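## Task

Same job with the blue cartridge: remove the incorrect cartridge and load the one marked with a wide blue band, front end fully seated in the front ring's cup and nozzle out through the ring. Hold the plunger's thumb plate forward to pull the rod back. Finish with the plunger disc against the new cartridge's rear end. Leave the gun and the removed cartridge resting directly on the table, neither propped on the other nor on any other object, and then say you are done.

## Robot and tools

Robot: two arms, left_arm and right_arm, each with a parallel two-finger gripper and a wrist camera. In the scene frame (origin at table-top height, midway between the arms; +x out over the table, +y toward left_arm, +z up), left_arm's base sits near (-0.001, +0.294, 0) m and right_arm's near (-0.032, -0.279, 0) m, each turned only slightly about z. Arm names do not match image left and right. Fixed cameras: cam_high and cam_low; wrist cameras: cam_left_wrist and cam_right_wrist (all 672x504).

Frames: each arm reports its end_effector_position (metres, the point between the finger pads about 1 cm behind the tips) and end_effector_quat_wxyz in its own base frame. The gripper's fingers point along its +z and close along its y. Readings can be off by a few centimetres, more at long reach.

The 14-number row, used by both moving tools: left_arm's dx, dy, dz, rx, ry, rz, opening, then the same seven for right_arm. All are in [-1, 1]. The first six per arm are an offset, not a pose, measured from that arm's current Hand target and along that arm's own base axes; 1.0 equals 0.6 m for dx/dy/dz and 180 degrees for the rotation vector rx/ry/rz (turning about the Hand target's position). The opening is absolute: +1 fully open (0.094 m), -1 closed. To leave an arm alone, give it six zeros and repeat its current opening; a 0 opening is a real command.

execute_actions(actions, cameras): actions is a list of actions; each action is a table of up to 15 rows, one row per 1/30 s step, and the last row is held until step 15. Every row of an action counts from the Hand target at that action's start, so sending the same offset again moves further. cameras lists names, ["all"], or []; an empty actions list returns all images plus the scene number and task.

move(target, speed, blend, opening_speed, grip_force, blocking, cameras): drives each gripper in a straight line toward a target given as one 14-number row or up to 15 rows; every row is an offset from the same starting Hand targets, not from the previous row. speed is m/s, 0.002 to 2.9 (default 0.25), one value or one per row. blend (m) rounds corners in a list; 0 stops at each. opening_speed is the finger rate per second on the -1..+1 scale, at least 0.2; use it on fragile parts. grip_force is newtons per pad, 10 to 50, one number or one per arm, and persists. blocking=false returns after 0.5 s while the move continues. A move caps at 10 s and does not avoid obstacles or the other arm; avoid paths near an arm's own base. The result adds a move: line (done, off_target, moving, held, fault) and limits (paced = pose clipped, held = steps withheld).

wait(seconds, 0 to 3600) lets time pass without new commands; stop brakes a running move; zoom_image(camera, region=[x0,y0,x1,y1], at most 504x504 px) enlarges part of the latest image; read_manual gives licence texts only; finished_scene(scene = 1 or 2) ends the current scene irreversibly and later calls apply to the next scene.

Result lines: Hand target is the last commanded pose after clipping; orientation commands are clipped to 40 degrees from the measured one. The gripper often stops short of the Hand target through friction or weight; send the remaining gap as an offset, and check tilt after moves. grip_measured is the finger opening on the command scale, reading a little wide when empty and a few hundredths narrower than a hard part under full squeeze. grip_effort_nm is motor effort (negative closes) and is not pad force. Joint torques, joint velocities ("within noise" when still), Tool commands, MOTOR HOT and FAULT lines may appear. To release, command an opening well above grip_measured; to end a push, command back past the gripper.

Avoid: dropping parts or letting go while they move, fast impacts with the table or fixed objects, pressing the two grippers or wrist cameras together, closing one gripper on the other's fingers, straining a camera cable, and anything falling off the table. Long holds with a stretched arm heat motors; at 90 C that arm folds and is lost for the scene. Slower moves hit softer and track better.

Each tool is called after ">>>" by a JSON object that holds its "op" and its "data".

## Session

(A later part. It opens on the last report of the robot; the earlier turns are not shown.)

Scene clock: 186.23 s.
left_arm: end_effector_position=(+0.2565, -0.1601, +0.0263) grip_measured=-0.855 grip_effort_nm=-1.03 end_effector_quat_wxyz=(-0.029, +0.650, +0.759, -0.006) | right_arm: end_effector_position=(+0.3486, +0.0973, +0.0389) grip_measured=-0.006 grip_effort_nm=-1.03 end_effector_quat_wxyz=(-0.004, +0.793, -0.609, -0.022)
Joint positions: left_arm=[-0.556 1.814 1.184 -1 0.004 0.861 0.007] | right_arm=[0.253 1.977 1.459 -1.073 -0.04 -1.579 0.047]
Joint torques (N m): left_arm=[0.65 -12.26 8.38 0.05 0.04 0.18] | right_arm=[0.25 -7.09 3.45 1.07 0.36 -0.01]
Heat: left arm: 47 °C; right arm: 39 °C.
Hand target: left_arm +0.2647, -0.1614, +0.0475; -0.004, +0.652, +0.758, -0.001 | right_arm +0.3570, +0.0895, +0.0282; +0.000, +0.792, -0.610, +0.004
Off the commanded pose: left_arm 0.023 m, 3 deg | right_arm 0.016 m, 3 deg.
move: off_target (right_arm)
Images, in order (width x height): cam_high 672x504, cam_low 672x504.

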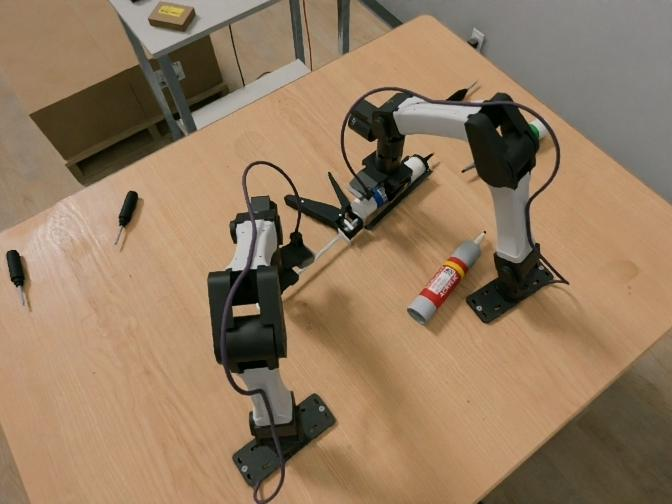

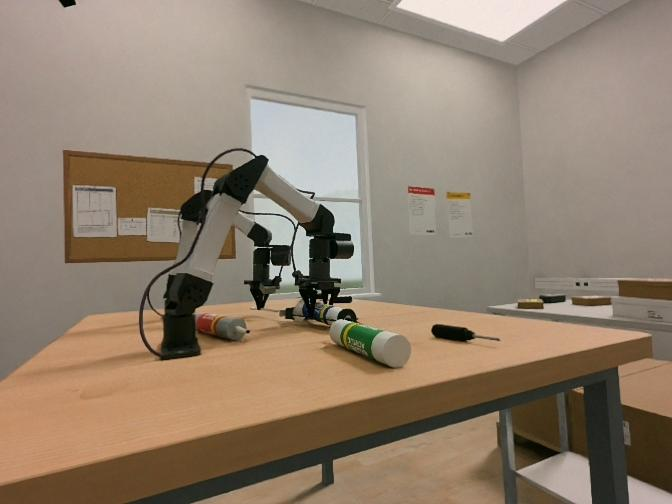

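>>> {"op": "move", "data": {"target": [0,0,0,0,0,0,-1, -0.009,0.018,0.043,0,0,0,-0.25], "speed": 0.08, "cameras": ["cam_low","cam_high"]}}

>>> {"op": "zoom_image", "data": {"camera": "cam_low", "region": [285, 285, 365, 335]}}

>>> {"op": "zoom_image", "data": {"camera": "cam_low", "region": [325, 295, 365, 335]}}

>>> {"op": "zoom_image", "data": {"camera": "cam_high", "region": [340, 145, 440, 245]}}

Scene clock: 187.73 s.
left_arm: end_effector_position=(+0.2563, -0.1600, +0.0263) grip_measured=-0.855 grip_effort_nm=-1.03 end_effector_quat_wxyz=(-0.029, +0.650, +0.759, -0.006) | right_arm: end_effector_position=(+0.3474, +0.0997, +0.0393) grip_measured=-0.006 grip_effort_nm=-1.03 end_effector_quat_wxyz=(+0.006, +0.794, -0.608, -0.010)
Joint positions: left_arm=[-0.556 1.814 1.184 -1 0.004 0.861 0.007] | right_arm=[0.275 1.976 1.459 -1.076 -0.009 -1.56 0.047]
Joint torques (N m): left_arm=[0.65 -12.27 8.34 0.06 0.04 0.19] | right_arm=[1.07 -9.7 7.54 0.14 0.09 0.14]
Heat: left arm: 47 °C; right arm: 39 °C.
Hand target: left_arm +0.2646, -0.1614, +0.0475; -0.004, +0.652, +0.758, -0.001 | right_arm +0.3515, +0.1003, +0.0539; +0.000, +0.792, -0.610, +0.004
Off the commanded pose: left_arm 0.023 m, 3 deg | right_arm 0.015 m, 2 deg.
move: off_target (right_arm)
Images, in order (width x height): cam_high 672x504, cam_low 672x504.

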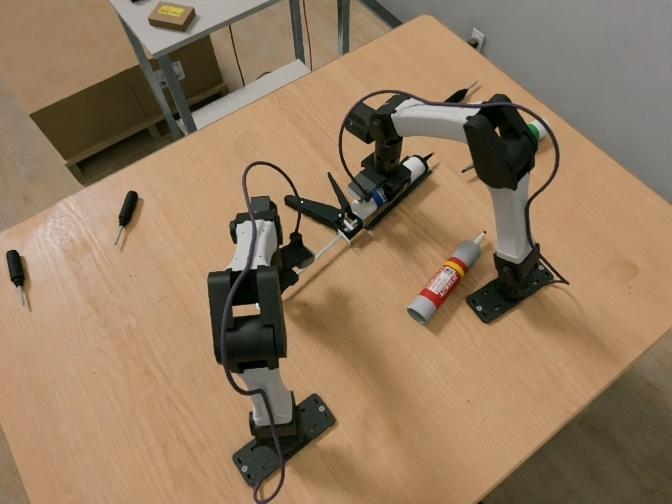

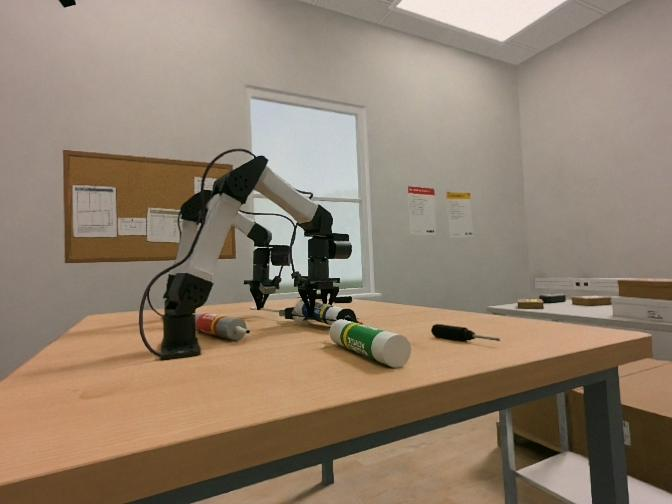

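Scaled by 6.300 from the camera's image (finer frame: 960x720).

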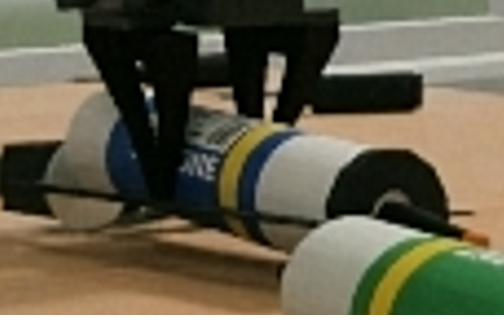

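Scaled by 12.600 from the camera's image (finer frame: 960x720).

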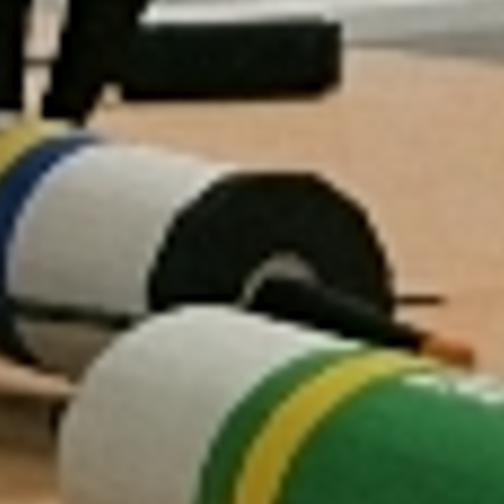

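Scaled by 5.040 from the camera's image (finer frame: 960x720).

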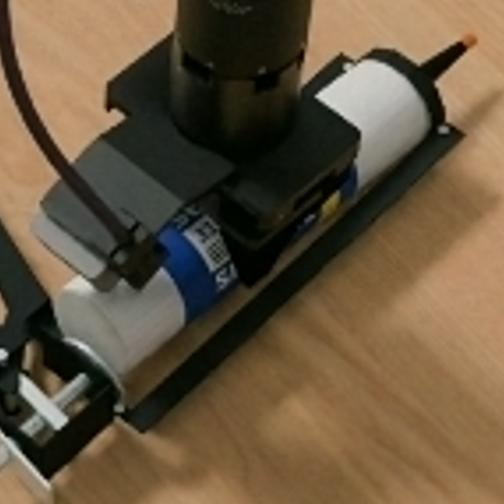

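>>> {"op": "move", "data": {"target": [0,0,0,0,0,0,-1, 0.0,-0.027,-0.008,0,0,0,-0.25], "speed": 0.08, "cameras": ["cam_low","cam_high"]}}

>>> {"op": "zoom_image", "data": {"camera": "cam_low", "region": [285, 285, 365, 335]}}

>>> {"op": "zoom_image", "data": {"camera": "cam_low", "region": [325, 295, 365, 335]}}

>>> {"op": "zoom_image", "data": {"camera": "cam_high", "region": [340, 145, 440, 245]}}

Scene clock: 188.93 s.
left_arm: end_effector_position=(+0.2563, -0.1600, +0.0263) grip_measured=-0.855 grip_effort_nm=-1.03 end_effector_quat_wxyz=(-0.029, +0.650, +0.759, -0.006) | right_arm: end_effector_position=(+0.3481, +0.0971, +0.0394) grip_measured=-0.006 grip_effort_nm=-1.03 end_effector_quat_wxyz=(+0.001, +0.792, -0.610, -0.016)
Joint positions: left_arm=[-0.556 1.814 1.184 -1 0.004 0.861 0.007] | right_arm=[0.26 1.976 1.459 -1.076 -0.024 -1.57 0.047]
Joint torques (N m): left_arm=[0.7 -12.18 8.39 0.05 0.05 0.2] | right_arm=[-1.21 -10.4 4.89 0.39 0.24 -0.22]
Heat: left arm: 47 °C; right arm: 39 °C.
Hand target: left_arm +0.2646, -0.1614, +0.0475; -0.004, +0.652, +0.758, -0.001 | right_arm +0.3515, +0.0842, +0.0491; +0.000, +0.792, -0.610, +0.004
Off the commanded pose: left_arm 0.023 m, 3 deg | right_arm 0.017 m, 2 deg.
move: off_target (right_arm)
Images, in order (width x height): cam_high 672x504, cam_low 672x504.

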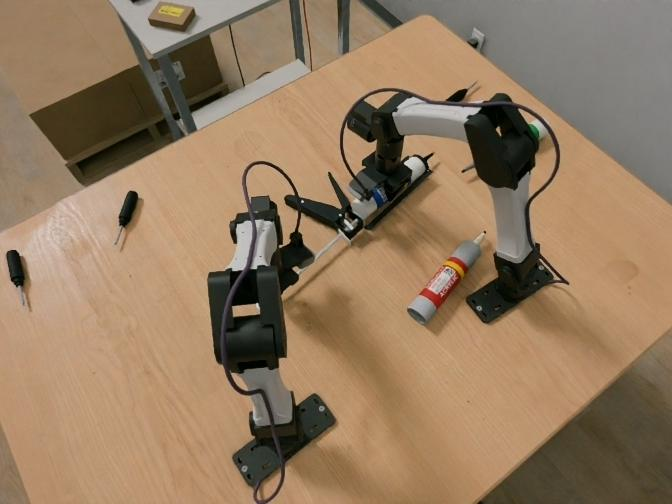

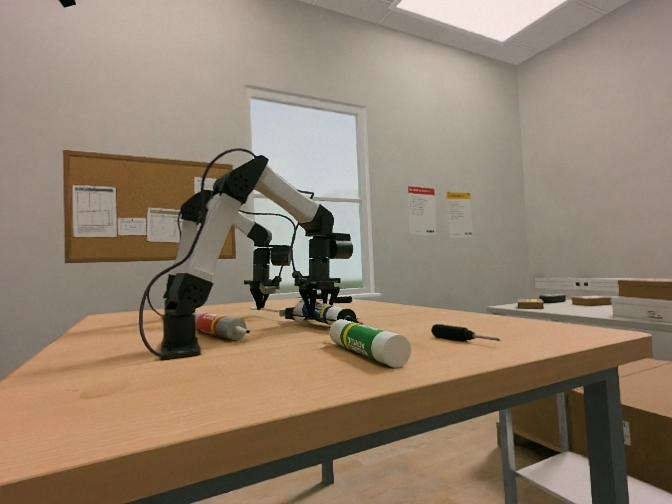

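Scaled by 6.300 from the camera's image (finer frame: 960x720).

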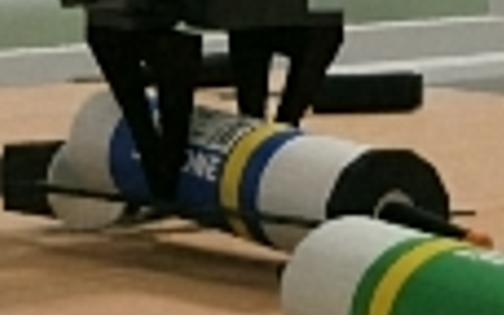

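Scaled by 12.600 from the camera's image (finer frame: 960x720).

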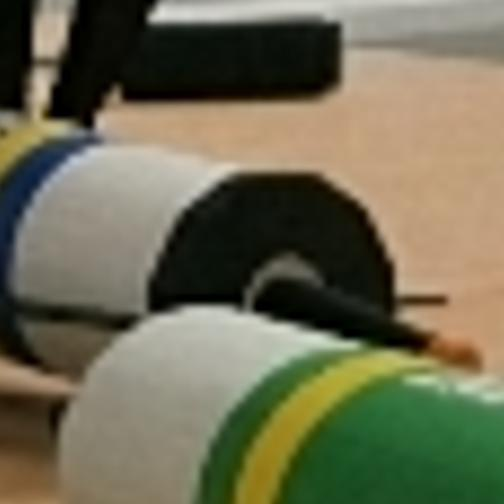

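Scaled by 5.040 from the camera's image (finer frame: 960x720).

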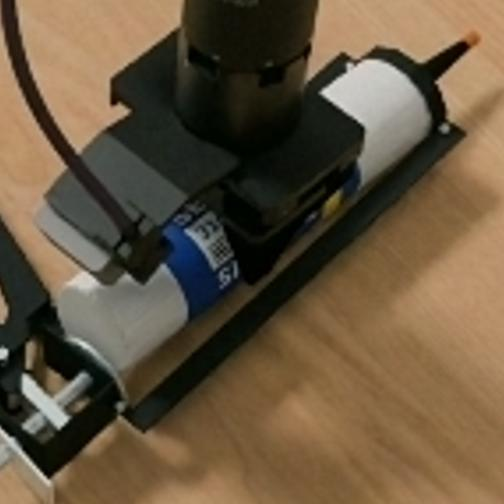

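>>> {"op": "zoom_image", "data": {"camera": "cam_low", "region": [285, 295, 315, 325]}}

>>> {"op": "zoom_image", "data": {"camera": "cam_high", "region": [345, 195, 375, 225]}}

>>> {"op": "zoom_image", "data": {"camera": "cam_high", "region": [400, 145, 440, 185]}}

Scaled by 16.800 from the camera's image (finer frame: 960x720).

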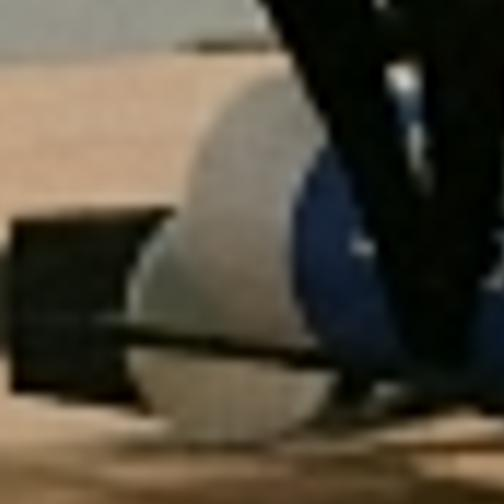

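Scaled by 16.800 from the camera's image (finer frame: 960x720).

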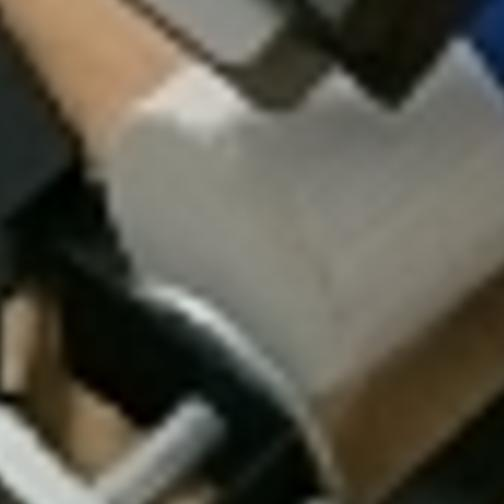

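Scaled by 12.600 from the camera's image (finer frame: 960x720).

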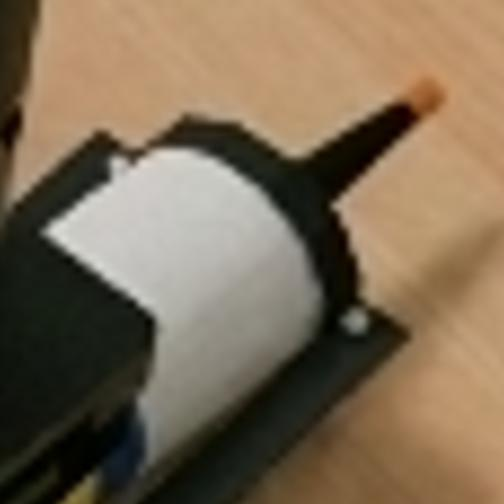

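>>> {"op": "move", "data": {"target": [0,0,0,0,0,0,-1, 0.0,0.01,-0.036,-0.035,-0.0094,0,-0.25], "speed": 0.06, "cameras": ["cam_low","cam_high"]}}

>>> {"op": "zoom_image", "data": {"camera": "cam_low", "region": [285, 285, 365, 335]}}

>>> {"op": "zoom_image", "data": {"camera": "cam_low", "region": [325, 295, 365, 335]}}

>>> {"op": "zoom_image", "data": {"camera": "cam_high", "region": [340, 145, 440, 245]}}

Scene clock: 191.37 s.
left_arm: end_effector_position=(+0.2563, -0.1600, +0.0263) grip_measured=-0.855 grip_effort_nm=-1.03 end_effector_quat_wxyz=(-0.029, +0.650, +0.759, -0.006) | right_arm: end_effector_position=(+0.3480, +0.0977, +0.0381) grip_measured=-0.006 grip_effort_nm=-1.03 end_effector_quat_wxyz=(+0.022, +0.793, -0.608, +0.026)
Joint positions: left_arm=[-0.556 1.814 1.184 -1 0.004 0.861 0.007] | right_arm=[0.306 1.963 1.434 -1.047 0.067 -1.526 0.047]
Joint torques (N m): left_arm=[0.66 -12.27 8.39 0.06 0.03 0.2] | right_arm=[0.85 -6.91 3.29 0.93 0.45 0.08]
Heat: left arm: 47 °C; right arm: 39 °C.
Hand target: left_arm +0.2646, -0.1614, +0.0475; -0.004, +0.652, +0.758, -0.001 | right_arm +0.3515, +0.0903, +0.0276; +0.035, +0.791, -0.609, +0.049
Off the commanded pose: left_arm 0.023 m, 3 deg | right_arm 0.013 m, 3 deg.
move: off_target (right_arm)
Images, in order (width x height): cam_high 672x504, cam_low 672x504.

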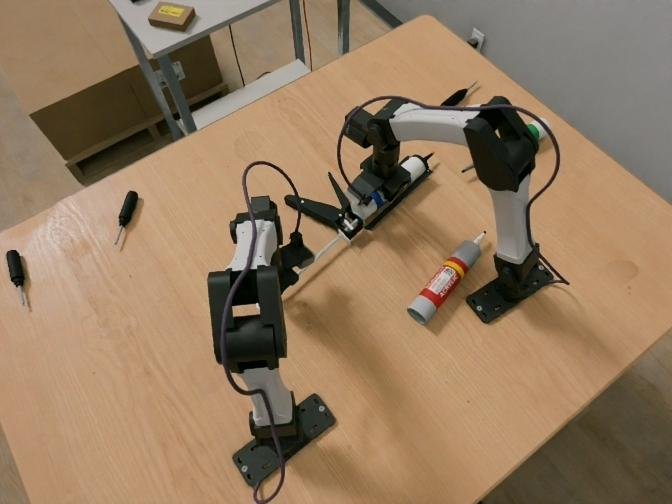

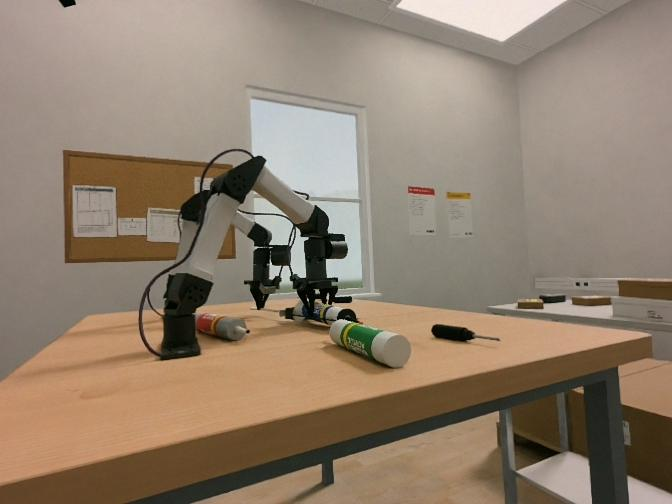

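Scaled by 6.300 from the camera's image (finer frame: 960x720).

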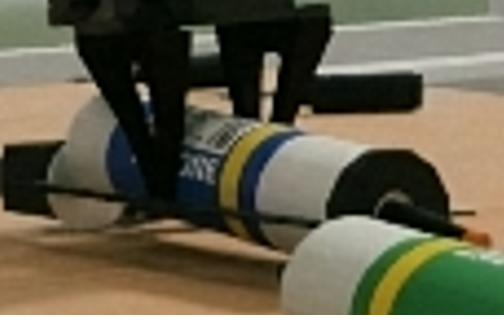

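Scaled by 12.600 from the camera's image (finer frame: 960x720).

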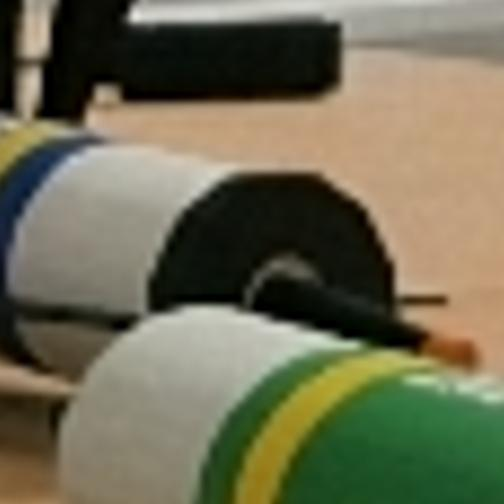

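Scaled by 5.040 from the camera's image (finer frame: 960x720).

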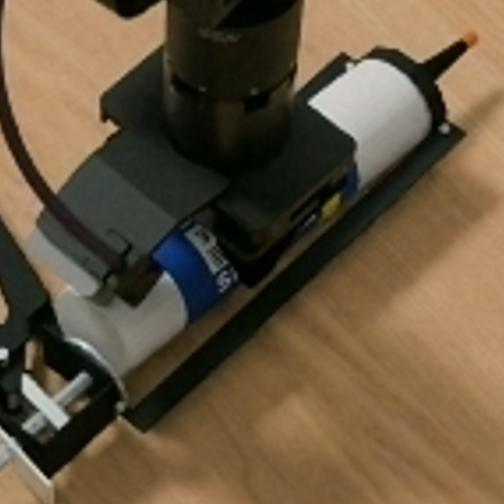

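>>> {"op": "move", "data": {"target": [0,0,0,0,0,0,-1, -0.002,0.004,0.014,0.0,0.0,0,0.12], "speed": 0.06, "opening_speed": 0.3, "cameras": ["cam_low","cam_high"]}}

>>> {"op": "zoom_image", "data": {"camera": "cam_low", "region": [285, 285, 365, 335]}}

>>> {"op": "zoom_image", "data": {"camera": "cam_high", "region": [340, 145, 440, 245]}}

Scene clock: 193.40 s.
left_arm: end_effector_position=(+0.2563, -0.1600, +0.0263) grip_measured=-0.855 grip_effort_nm=-1.03 end_effector_quat_wxyz=(-0.029, +0.650, +0.759, -0.006) | right_arm: end_effector_position=(+0.3468, +0.0971, +0.0385) grip_measured=+0.119 grip_effort_nm=0.05 end_effector_quat_wxyz=(+0.031, +0.794, -0.606, +0.035)
Joint positions: left_arm=[-0.556 1.814 1.184 -1 0.004 0.861 0.007] | right_arm=[0.317 1.962 1.434 -1.054 0.092 -1.52 0.053]
Joint torques (N m): left_arm=[0.68 -12.31 8.38 0.07 0.04 0.18] | right_arm=[0.5 -7.68 4.7 0.68 0.27 0.08]
Heat: left arm: 48 °C; right arm: 39 °C.
Hand target: left_arm +0.2646, -0.1614, +0.0475; -0.004, +0.652, +0.758, -0.001 | right_arm +0.3503, +0.0926, +0.0359; +0.035, +0.791, -0.609, +0.049
Off the commanded pose: left_arm 0.023 m, 3 deg | right_arm 0.006 m, 2 deg.
move: done
Images, in order (width x height): cam_high 672x504, cam_low 672x504.

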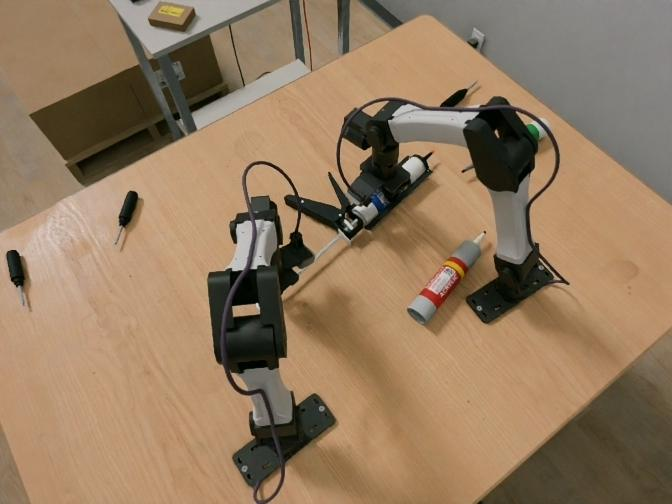

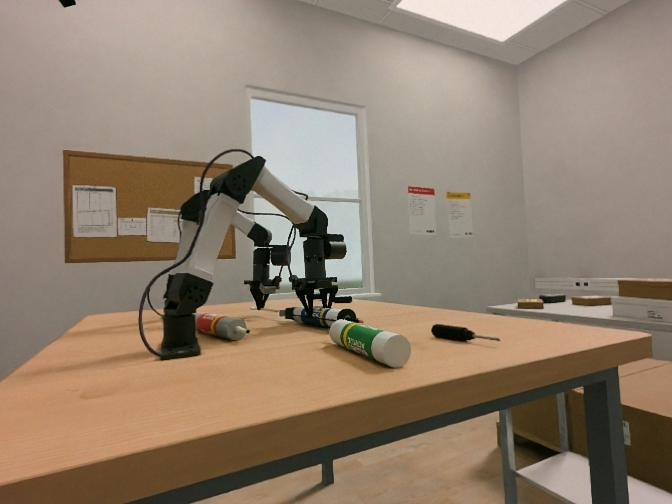

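Scaled by 6.300 from the camera's image (finer frame: 960x720).

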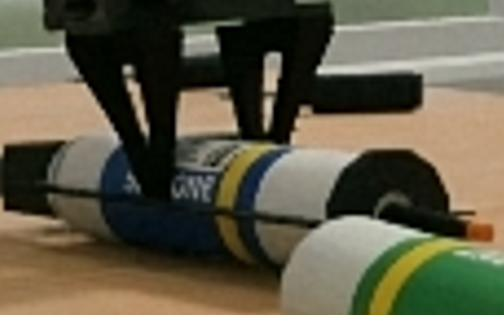

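Scaled by 5.040 from the camera's image (finer frame: 960x720).

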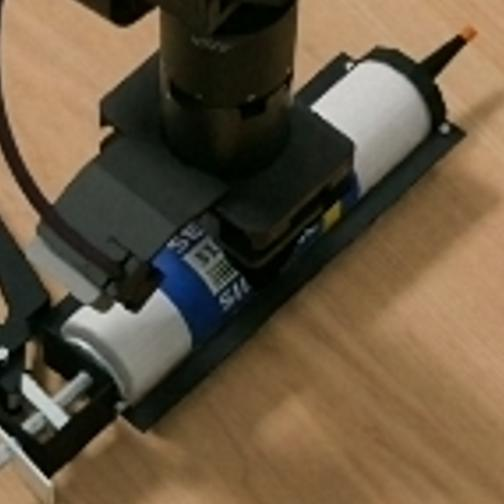

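>>> {"op": "zoom_image", "data": {"camera": "cam_low", "region": [325, 295, 365, 335]}}

>>> {"op": "zoom_image", "data": {"camera": "cam_high", "region": [345, 195, 375, 225]}}

>>> {"op": "zoom_image", "data": {"camera": "cam_low", "region": [285, 295, 315, 325]}}

Scaled by 12.600 from the camera's image (finer frame: 960x720).

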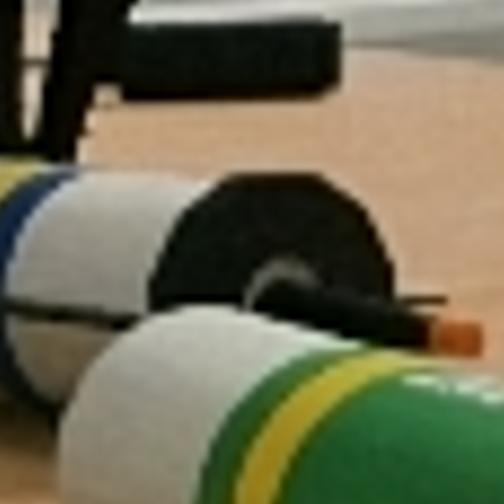

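Scaled by 16.800 from the camera's image (finer frame: 960x720).

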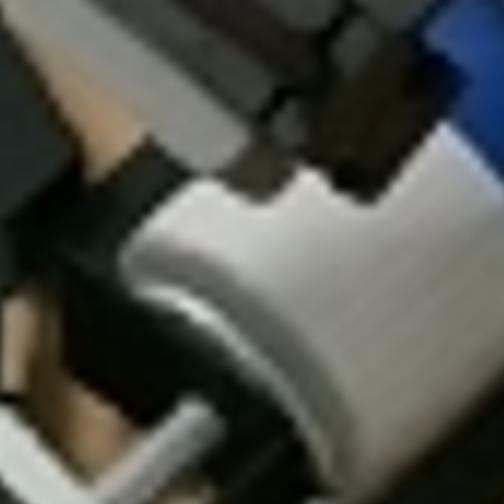

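Scaled by 16.800 from the camera's image (finer frame: 960x720).

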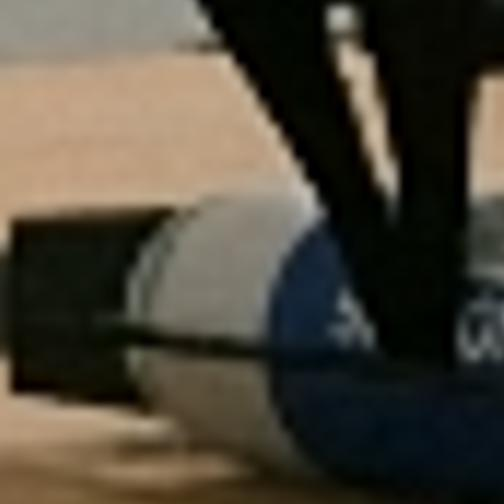

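>>> {"op": "move", "data": {"target": [[0,0,0,0,0,0,-1, -0.004,0.008,-0.008,0.035,0.0094,0,0.12],[0,0,0,0,0,0,-1, -0.004,0.008,-0.008,0.035,0.0094,0,-0.25],[0,0,0,0,0,0,-1, 0.003,-0.022,0.0,0.035,0.0094,0,-0.25]], "speed": 0.06, "opening_speed": 1.0, "cameras": ["cam_low","cam_high"]}}

>>> {"op": "zoom_image", "data": {"camera": "cam_low", "region": [325, 295, 365, 335]}}

>>> {"op": "zoom_image", "data": {"camera": "cam_high", "region": [345, 195, 375, 225]}}

>>> {"op": "zoom_image", "data": {"camera": "cam_low", "region": [285, 285, 365, 335]}}

Scene clock: 196.70 s.
left_arm: end_effector_position=(+0.2564, -0.1601, +0.0263) grip_measured=-0.855 grip_effort_nm=-1.03 end_effector_quat_wxyz=(-0.029, +0.650, +0.759, -0.006) | right_arm: end_effector_position=(+0.3463, +0.0931, +0.0386) grip_measured=-0.039 grip_effort_nm=-1.03 end_effector_quat_wxyz=(-0.004, +0.792, -0.610, -0.015)
Joint positions: left_arm=[-0.556 1.814 1.184 -1 0.004 0.861 0.007] | right_arm=[0.249 1.957 1.429 -1.054 -0.028 -1.581 0.045]
Joint torques (N m): left_arm=[0.68 -12.25 8.38 0.05 0.03 0.19] | right_arm=[-1.4 -7.98 4.36 0.71 0.27 -0.25]
Heat: left arm: 48 °C; right arm: 38 °C.
Hand target: left_arm +0.2647, -0.1614, +0.0475; -0.004, +0.652, +0.758, -0.001 | right_arm +0.3522, +0.0794, +0.0359; +0.000, +0.792, -0.610, +0.004
Off the commanded pose: left_arm 0.023 m, 3 deg | right_arm 0.015 m, 2 deg.
move: off_target (right_arm)
Images, in order (width x height): cam_high 672x504, cam_low 672x504.

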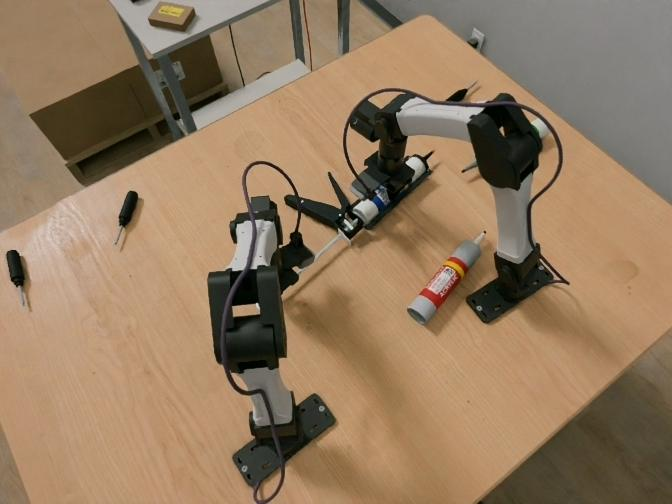

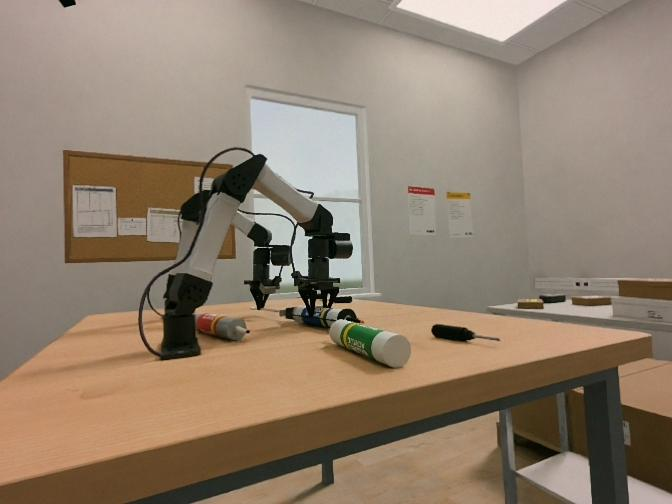

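Scaled by 12.600 from the camera's image (finer frame: 960x720).

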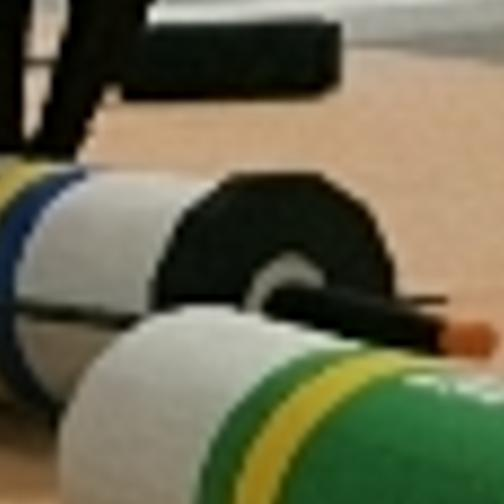

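Scaled by 16.800 from the camera's image (finer frame: 960x720).

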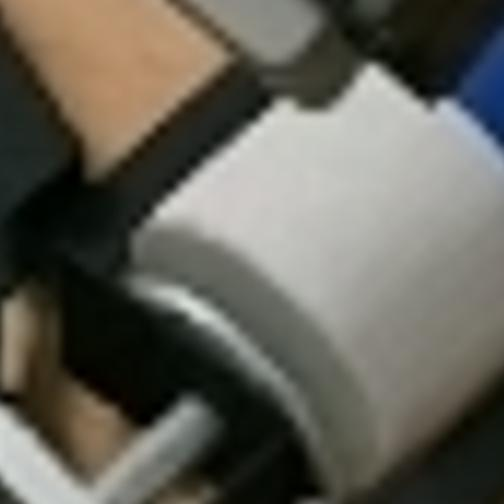

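Scaled by 6.300 from the camera's image (finer frame: 960x720).

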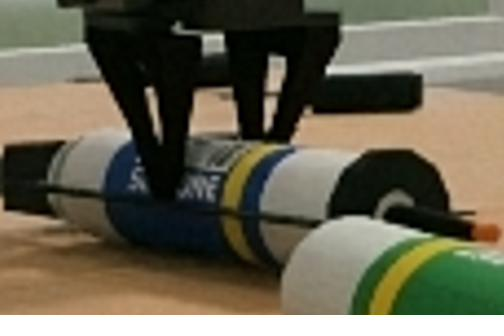

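>>> {"op": "move", "data": {"target": [0,0,0,0,0,0,-1, 0.0,-0.004,0.025,0,0,0,-0.4], "speed": 0.06, "cameras": ["cam_low","cam_high"]}}

>>> {"op": "zoom_image", "data": {"camera": "cam_low", "region": [325, 295, 365, 335]}}

>>> {"op": "zoom_image", "data": {"camera": "cam_high", "region": [345, 195, 375, 225]}}

>>> {"op": "zoom_image", "data": {"camera": "cam_low", "region": [285, 285, 365, 335]}}

Scene clock: 197.57 s.
left_arm: end_effector_position=(+0.2564, -0.1602, +0.0263) grip_measured=-0.855 grip_effort_nm=-1.03 end_effector_quat_wxyz=(-0.029, +0.650, +0.759, -0.007) | right_arm: end_effector_position=(+0.3449, +0.0922, +0.0389) grip_measured=-0.039 grip_effort_nm=-1.03 end_effector_quat_wxyz=(-0.004, +0.794, -0.607, -0.018)
Joint positions: left_arm=[-0.556 1.814 1.184 -1 0.004 0.861 0.007] | right_arm=[0.245 1.956 1.429 -1.061 -0.033 -1.592 0.045]
Joint torques (N m): left_arm=[0.68 -12.25 8.35 0.06 0.04 0.18] | right_arm=[-1.59 -9.29 7.16 0.18 0.32 -0.2]
Heat: left arm: 48 °C; right arm: 38 °C.
Hand target: left_arm +0.2647, -0.1614, +0.0475; -0.004, +0.652, +0.758, -0.001 | right_arm +0.3521, +0.0770, +0.0509; +0.000, +0.792, -0.610, +0.004
Off the commanded pose: left_arm 0.023 m, 3 deg | right_arm 0.021 m, 3 deg.
move: off_target (right_arm)
Images, in order (width x height): cam_high 672x504, cam_low 672x504.

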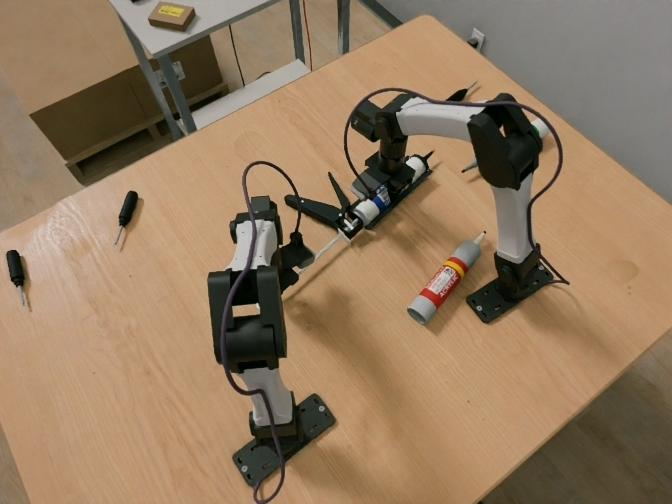

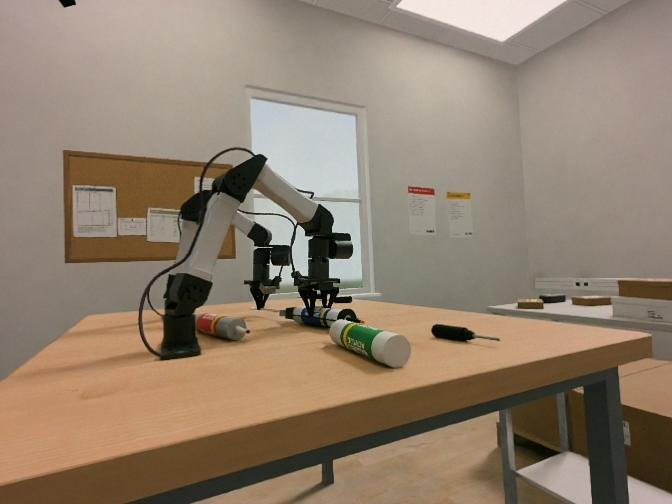

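Scaled by 12.600 from the camera's image (finer frame: 960x720).

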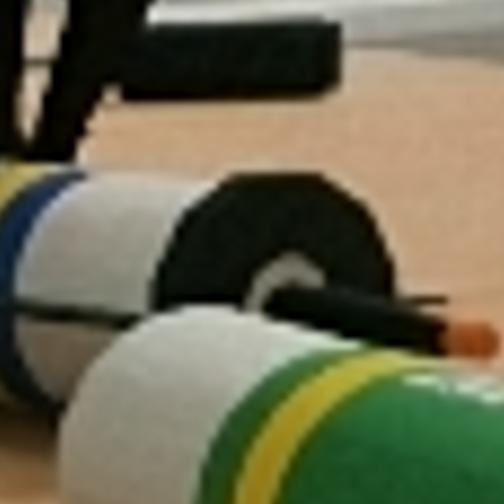

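Scaled by 16.800 from the camera's image (finer frame: 960x720).

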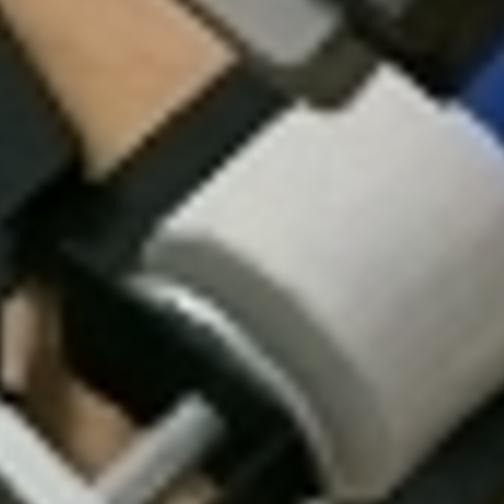

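Scaled by 6.300 from the camera's image (finer frame: 960x720).

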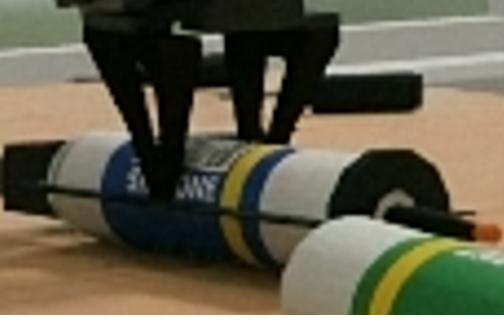

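>>> {"op": "move", "data": {"target": [0,0,0,0,0,0,-1, 0.004,-0.022,-0.010,0,0,0,-0.4], "speed": 0.06, "cameras": ["cam_low","cam_high","cam_right_wrist"]}}

>>> {"op": "zoom_image", "data": {"camera": "cam_low", "region": [325, 295, 365, 335]}}

>>> {"op": "zoom_image", "data": {"camera": "cam_high", "region": [345, 195, 375, 225]}}

Scene clock: 198.53 s.
left_arm: end_effector_position=(+0.2591, -0.1664, +0.0276) grip_measured=-0.855 grip_effort_nm=-1.03 end_effector_quat_wxyz=(-0.017, +0.650, +0.759, -0.016) | right_arm: end_effector_position=(+0.3468, +0.0851, +0.0391) grip_measured=-0.040 grip_effort_nm=-1.03 end_effector_quat_wxyz=(-0.011, +0.794, -0.608, -0.026)
Joint positions: left_arm=[-0.556 1.814 1.19 -0.986 0.026 0.861 0.007] | right_arm=[0.214 1.956 1.429 -1.061 -0.054 -1.621 0.045]
Joint torques (N m): left_arm=[0.65 -12.22 7.91 -0.04 -0.14 0.19] | right_arm=[-2.11 -8.9 5.86 0.41 0.5 -0.28]
Heat: left arm: 48 °C; right arm: 38 °C.
Hand target: left_arm +0.2646, -0.1614, +0.0474; -0.004, +0.652, +0.758, -0.001 | right_arm +0.3545, +0.0638, +0.0449; +0.000, +0.792, -0.610, +0.004
Off the commanded pose: left_arm 0.021 m, 2 deg | right_arm 0.023 m, 4 deg.
move: off_target (right_arm)
cam_right_wrist: T_world_to_cam=[[0.96127, 0.27557, -0.00355, -0.36013], [0.2586, -0.8975, 0.35723, 0.01299], [0.09526, -0.34432, -0.93401, 0.11814]] pos_world=[0.33157, 0.15158, 0.10443]
Images, in order (width x height): cam_high 672x504, cam_low 672x504, cam_right_wrist 672x504.

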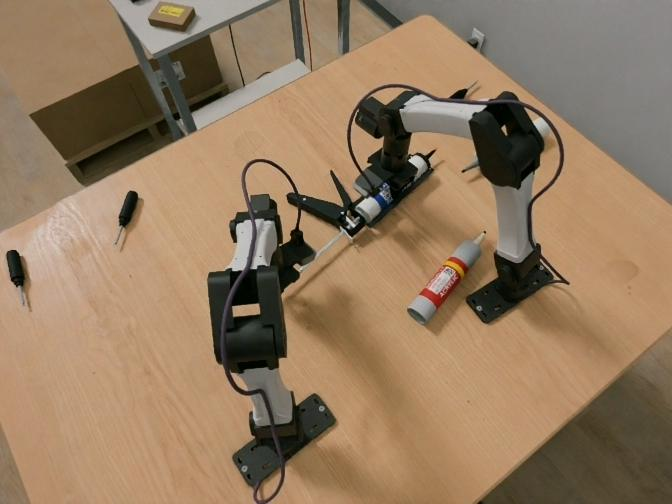

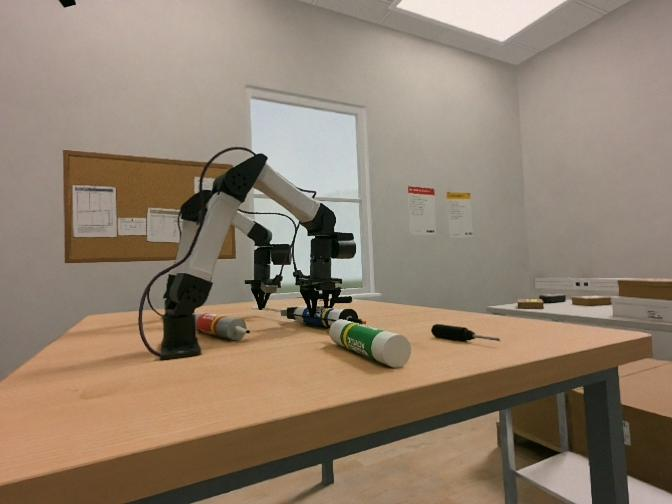

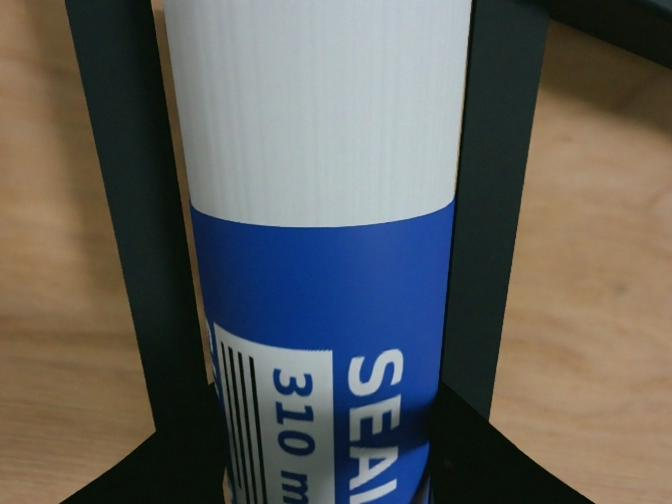

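Scaled by 12.600 from the camera's image (finer frame: 960x720).

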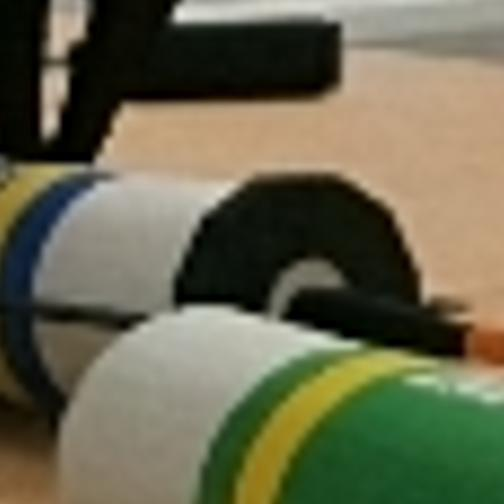

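Scaled by 16.800 from the camera's image (finer frame: 960x720).

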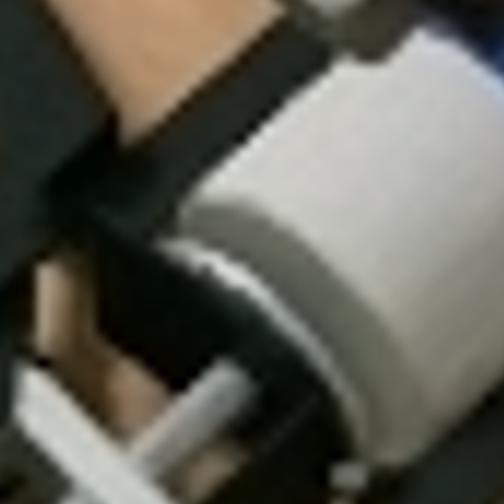

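>>> {"op": "move", "data": {"target": [0,0,0,0,0,0,-1, -0.007,0.036,0.035,0,0,0,-0.4], "speed": 0.08, "cameras": ["cam_low"]}}

>>> {"op": "zoom_image", "data": {"camera": "cam_low", "region": [325, 295, 365, 335]}}

>>> {"op": "zoom_image", "data": {"camera": "cam_low", "region": [285, 285, 365, 335]}}

Scene clock: 199.77 s.
left_arm: end_effector_position=(+0.2585, -0.1648, +0.0276) grip_measured=-0.855 grip_effort_nm=-1.03 end_effector_quat_wxyz=(-0.020, +0.650, +0.759, -0.013) | right_arm: end_effector_position=(+0.3422, +0.0883, +0.0450) grip_measured=-0.040 grip_effort_nm=-1.03 end_effector_quat_wxyz=(+0.008, +0.797, -0.603, -0.020)
Joint positions: left_arm=[-0.556 1.814 1.19 -0.991 0.02 0.861 0.007] | right_arm=[0.242 1.956 1.454 -1.107 -0.02 -1.604 0.045]
Joint torques (N m): left_arm=[0.65 -12.21 7.95 -0.02 -0.1 0.18] | right_arm=[0.58 -10.32 8.5 0.05 0.19 0.2]
Heat: left arm: 49 °C; right arm: 38 °C.
Hand target: left_arm +0.2646, -0.1614, +0.0474; -0.004, +0.652, +0.758, -0.001 | right_arm +0.3503, +0.0855, +0.0659; +0.000, +0.792, -0.610, +0.004
Off the commanded pose: left_arm 0.021 m, 2 deg | right_arm 0.023 m, 3 deg.
move: off_target (right_arm)

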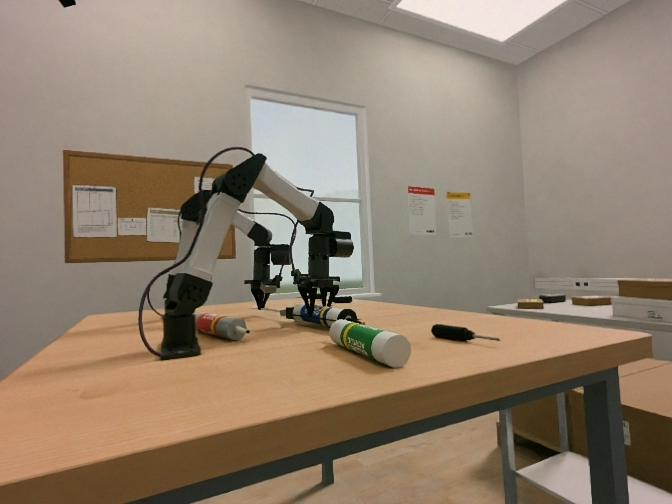

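Scaled by 12.600 from the camera's image (finer frame: 960x720).

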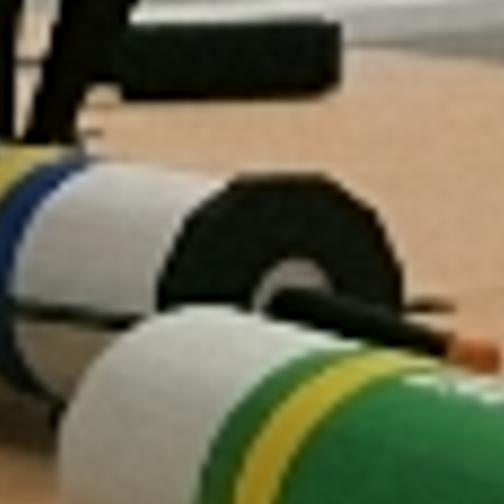

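Scaled by 6.300 from the camera's image (finer frame: 960x720).

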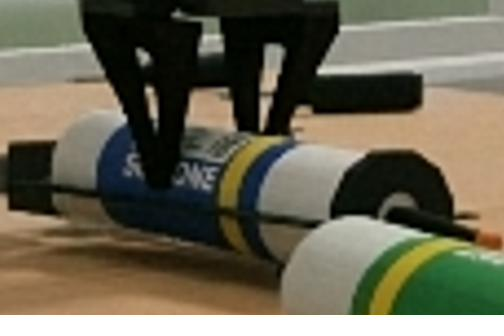

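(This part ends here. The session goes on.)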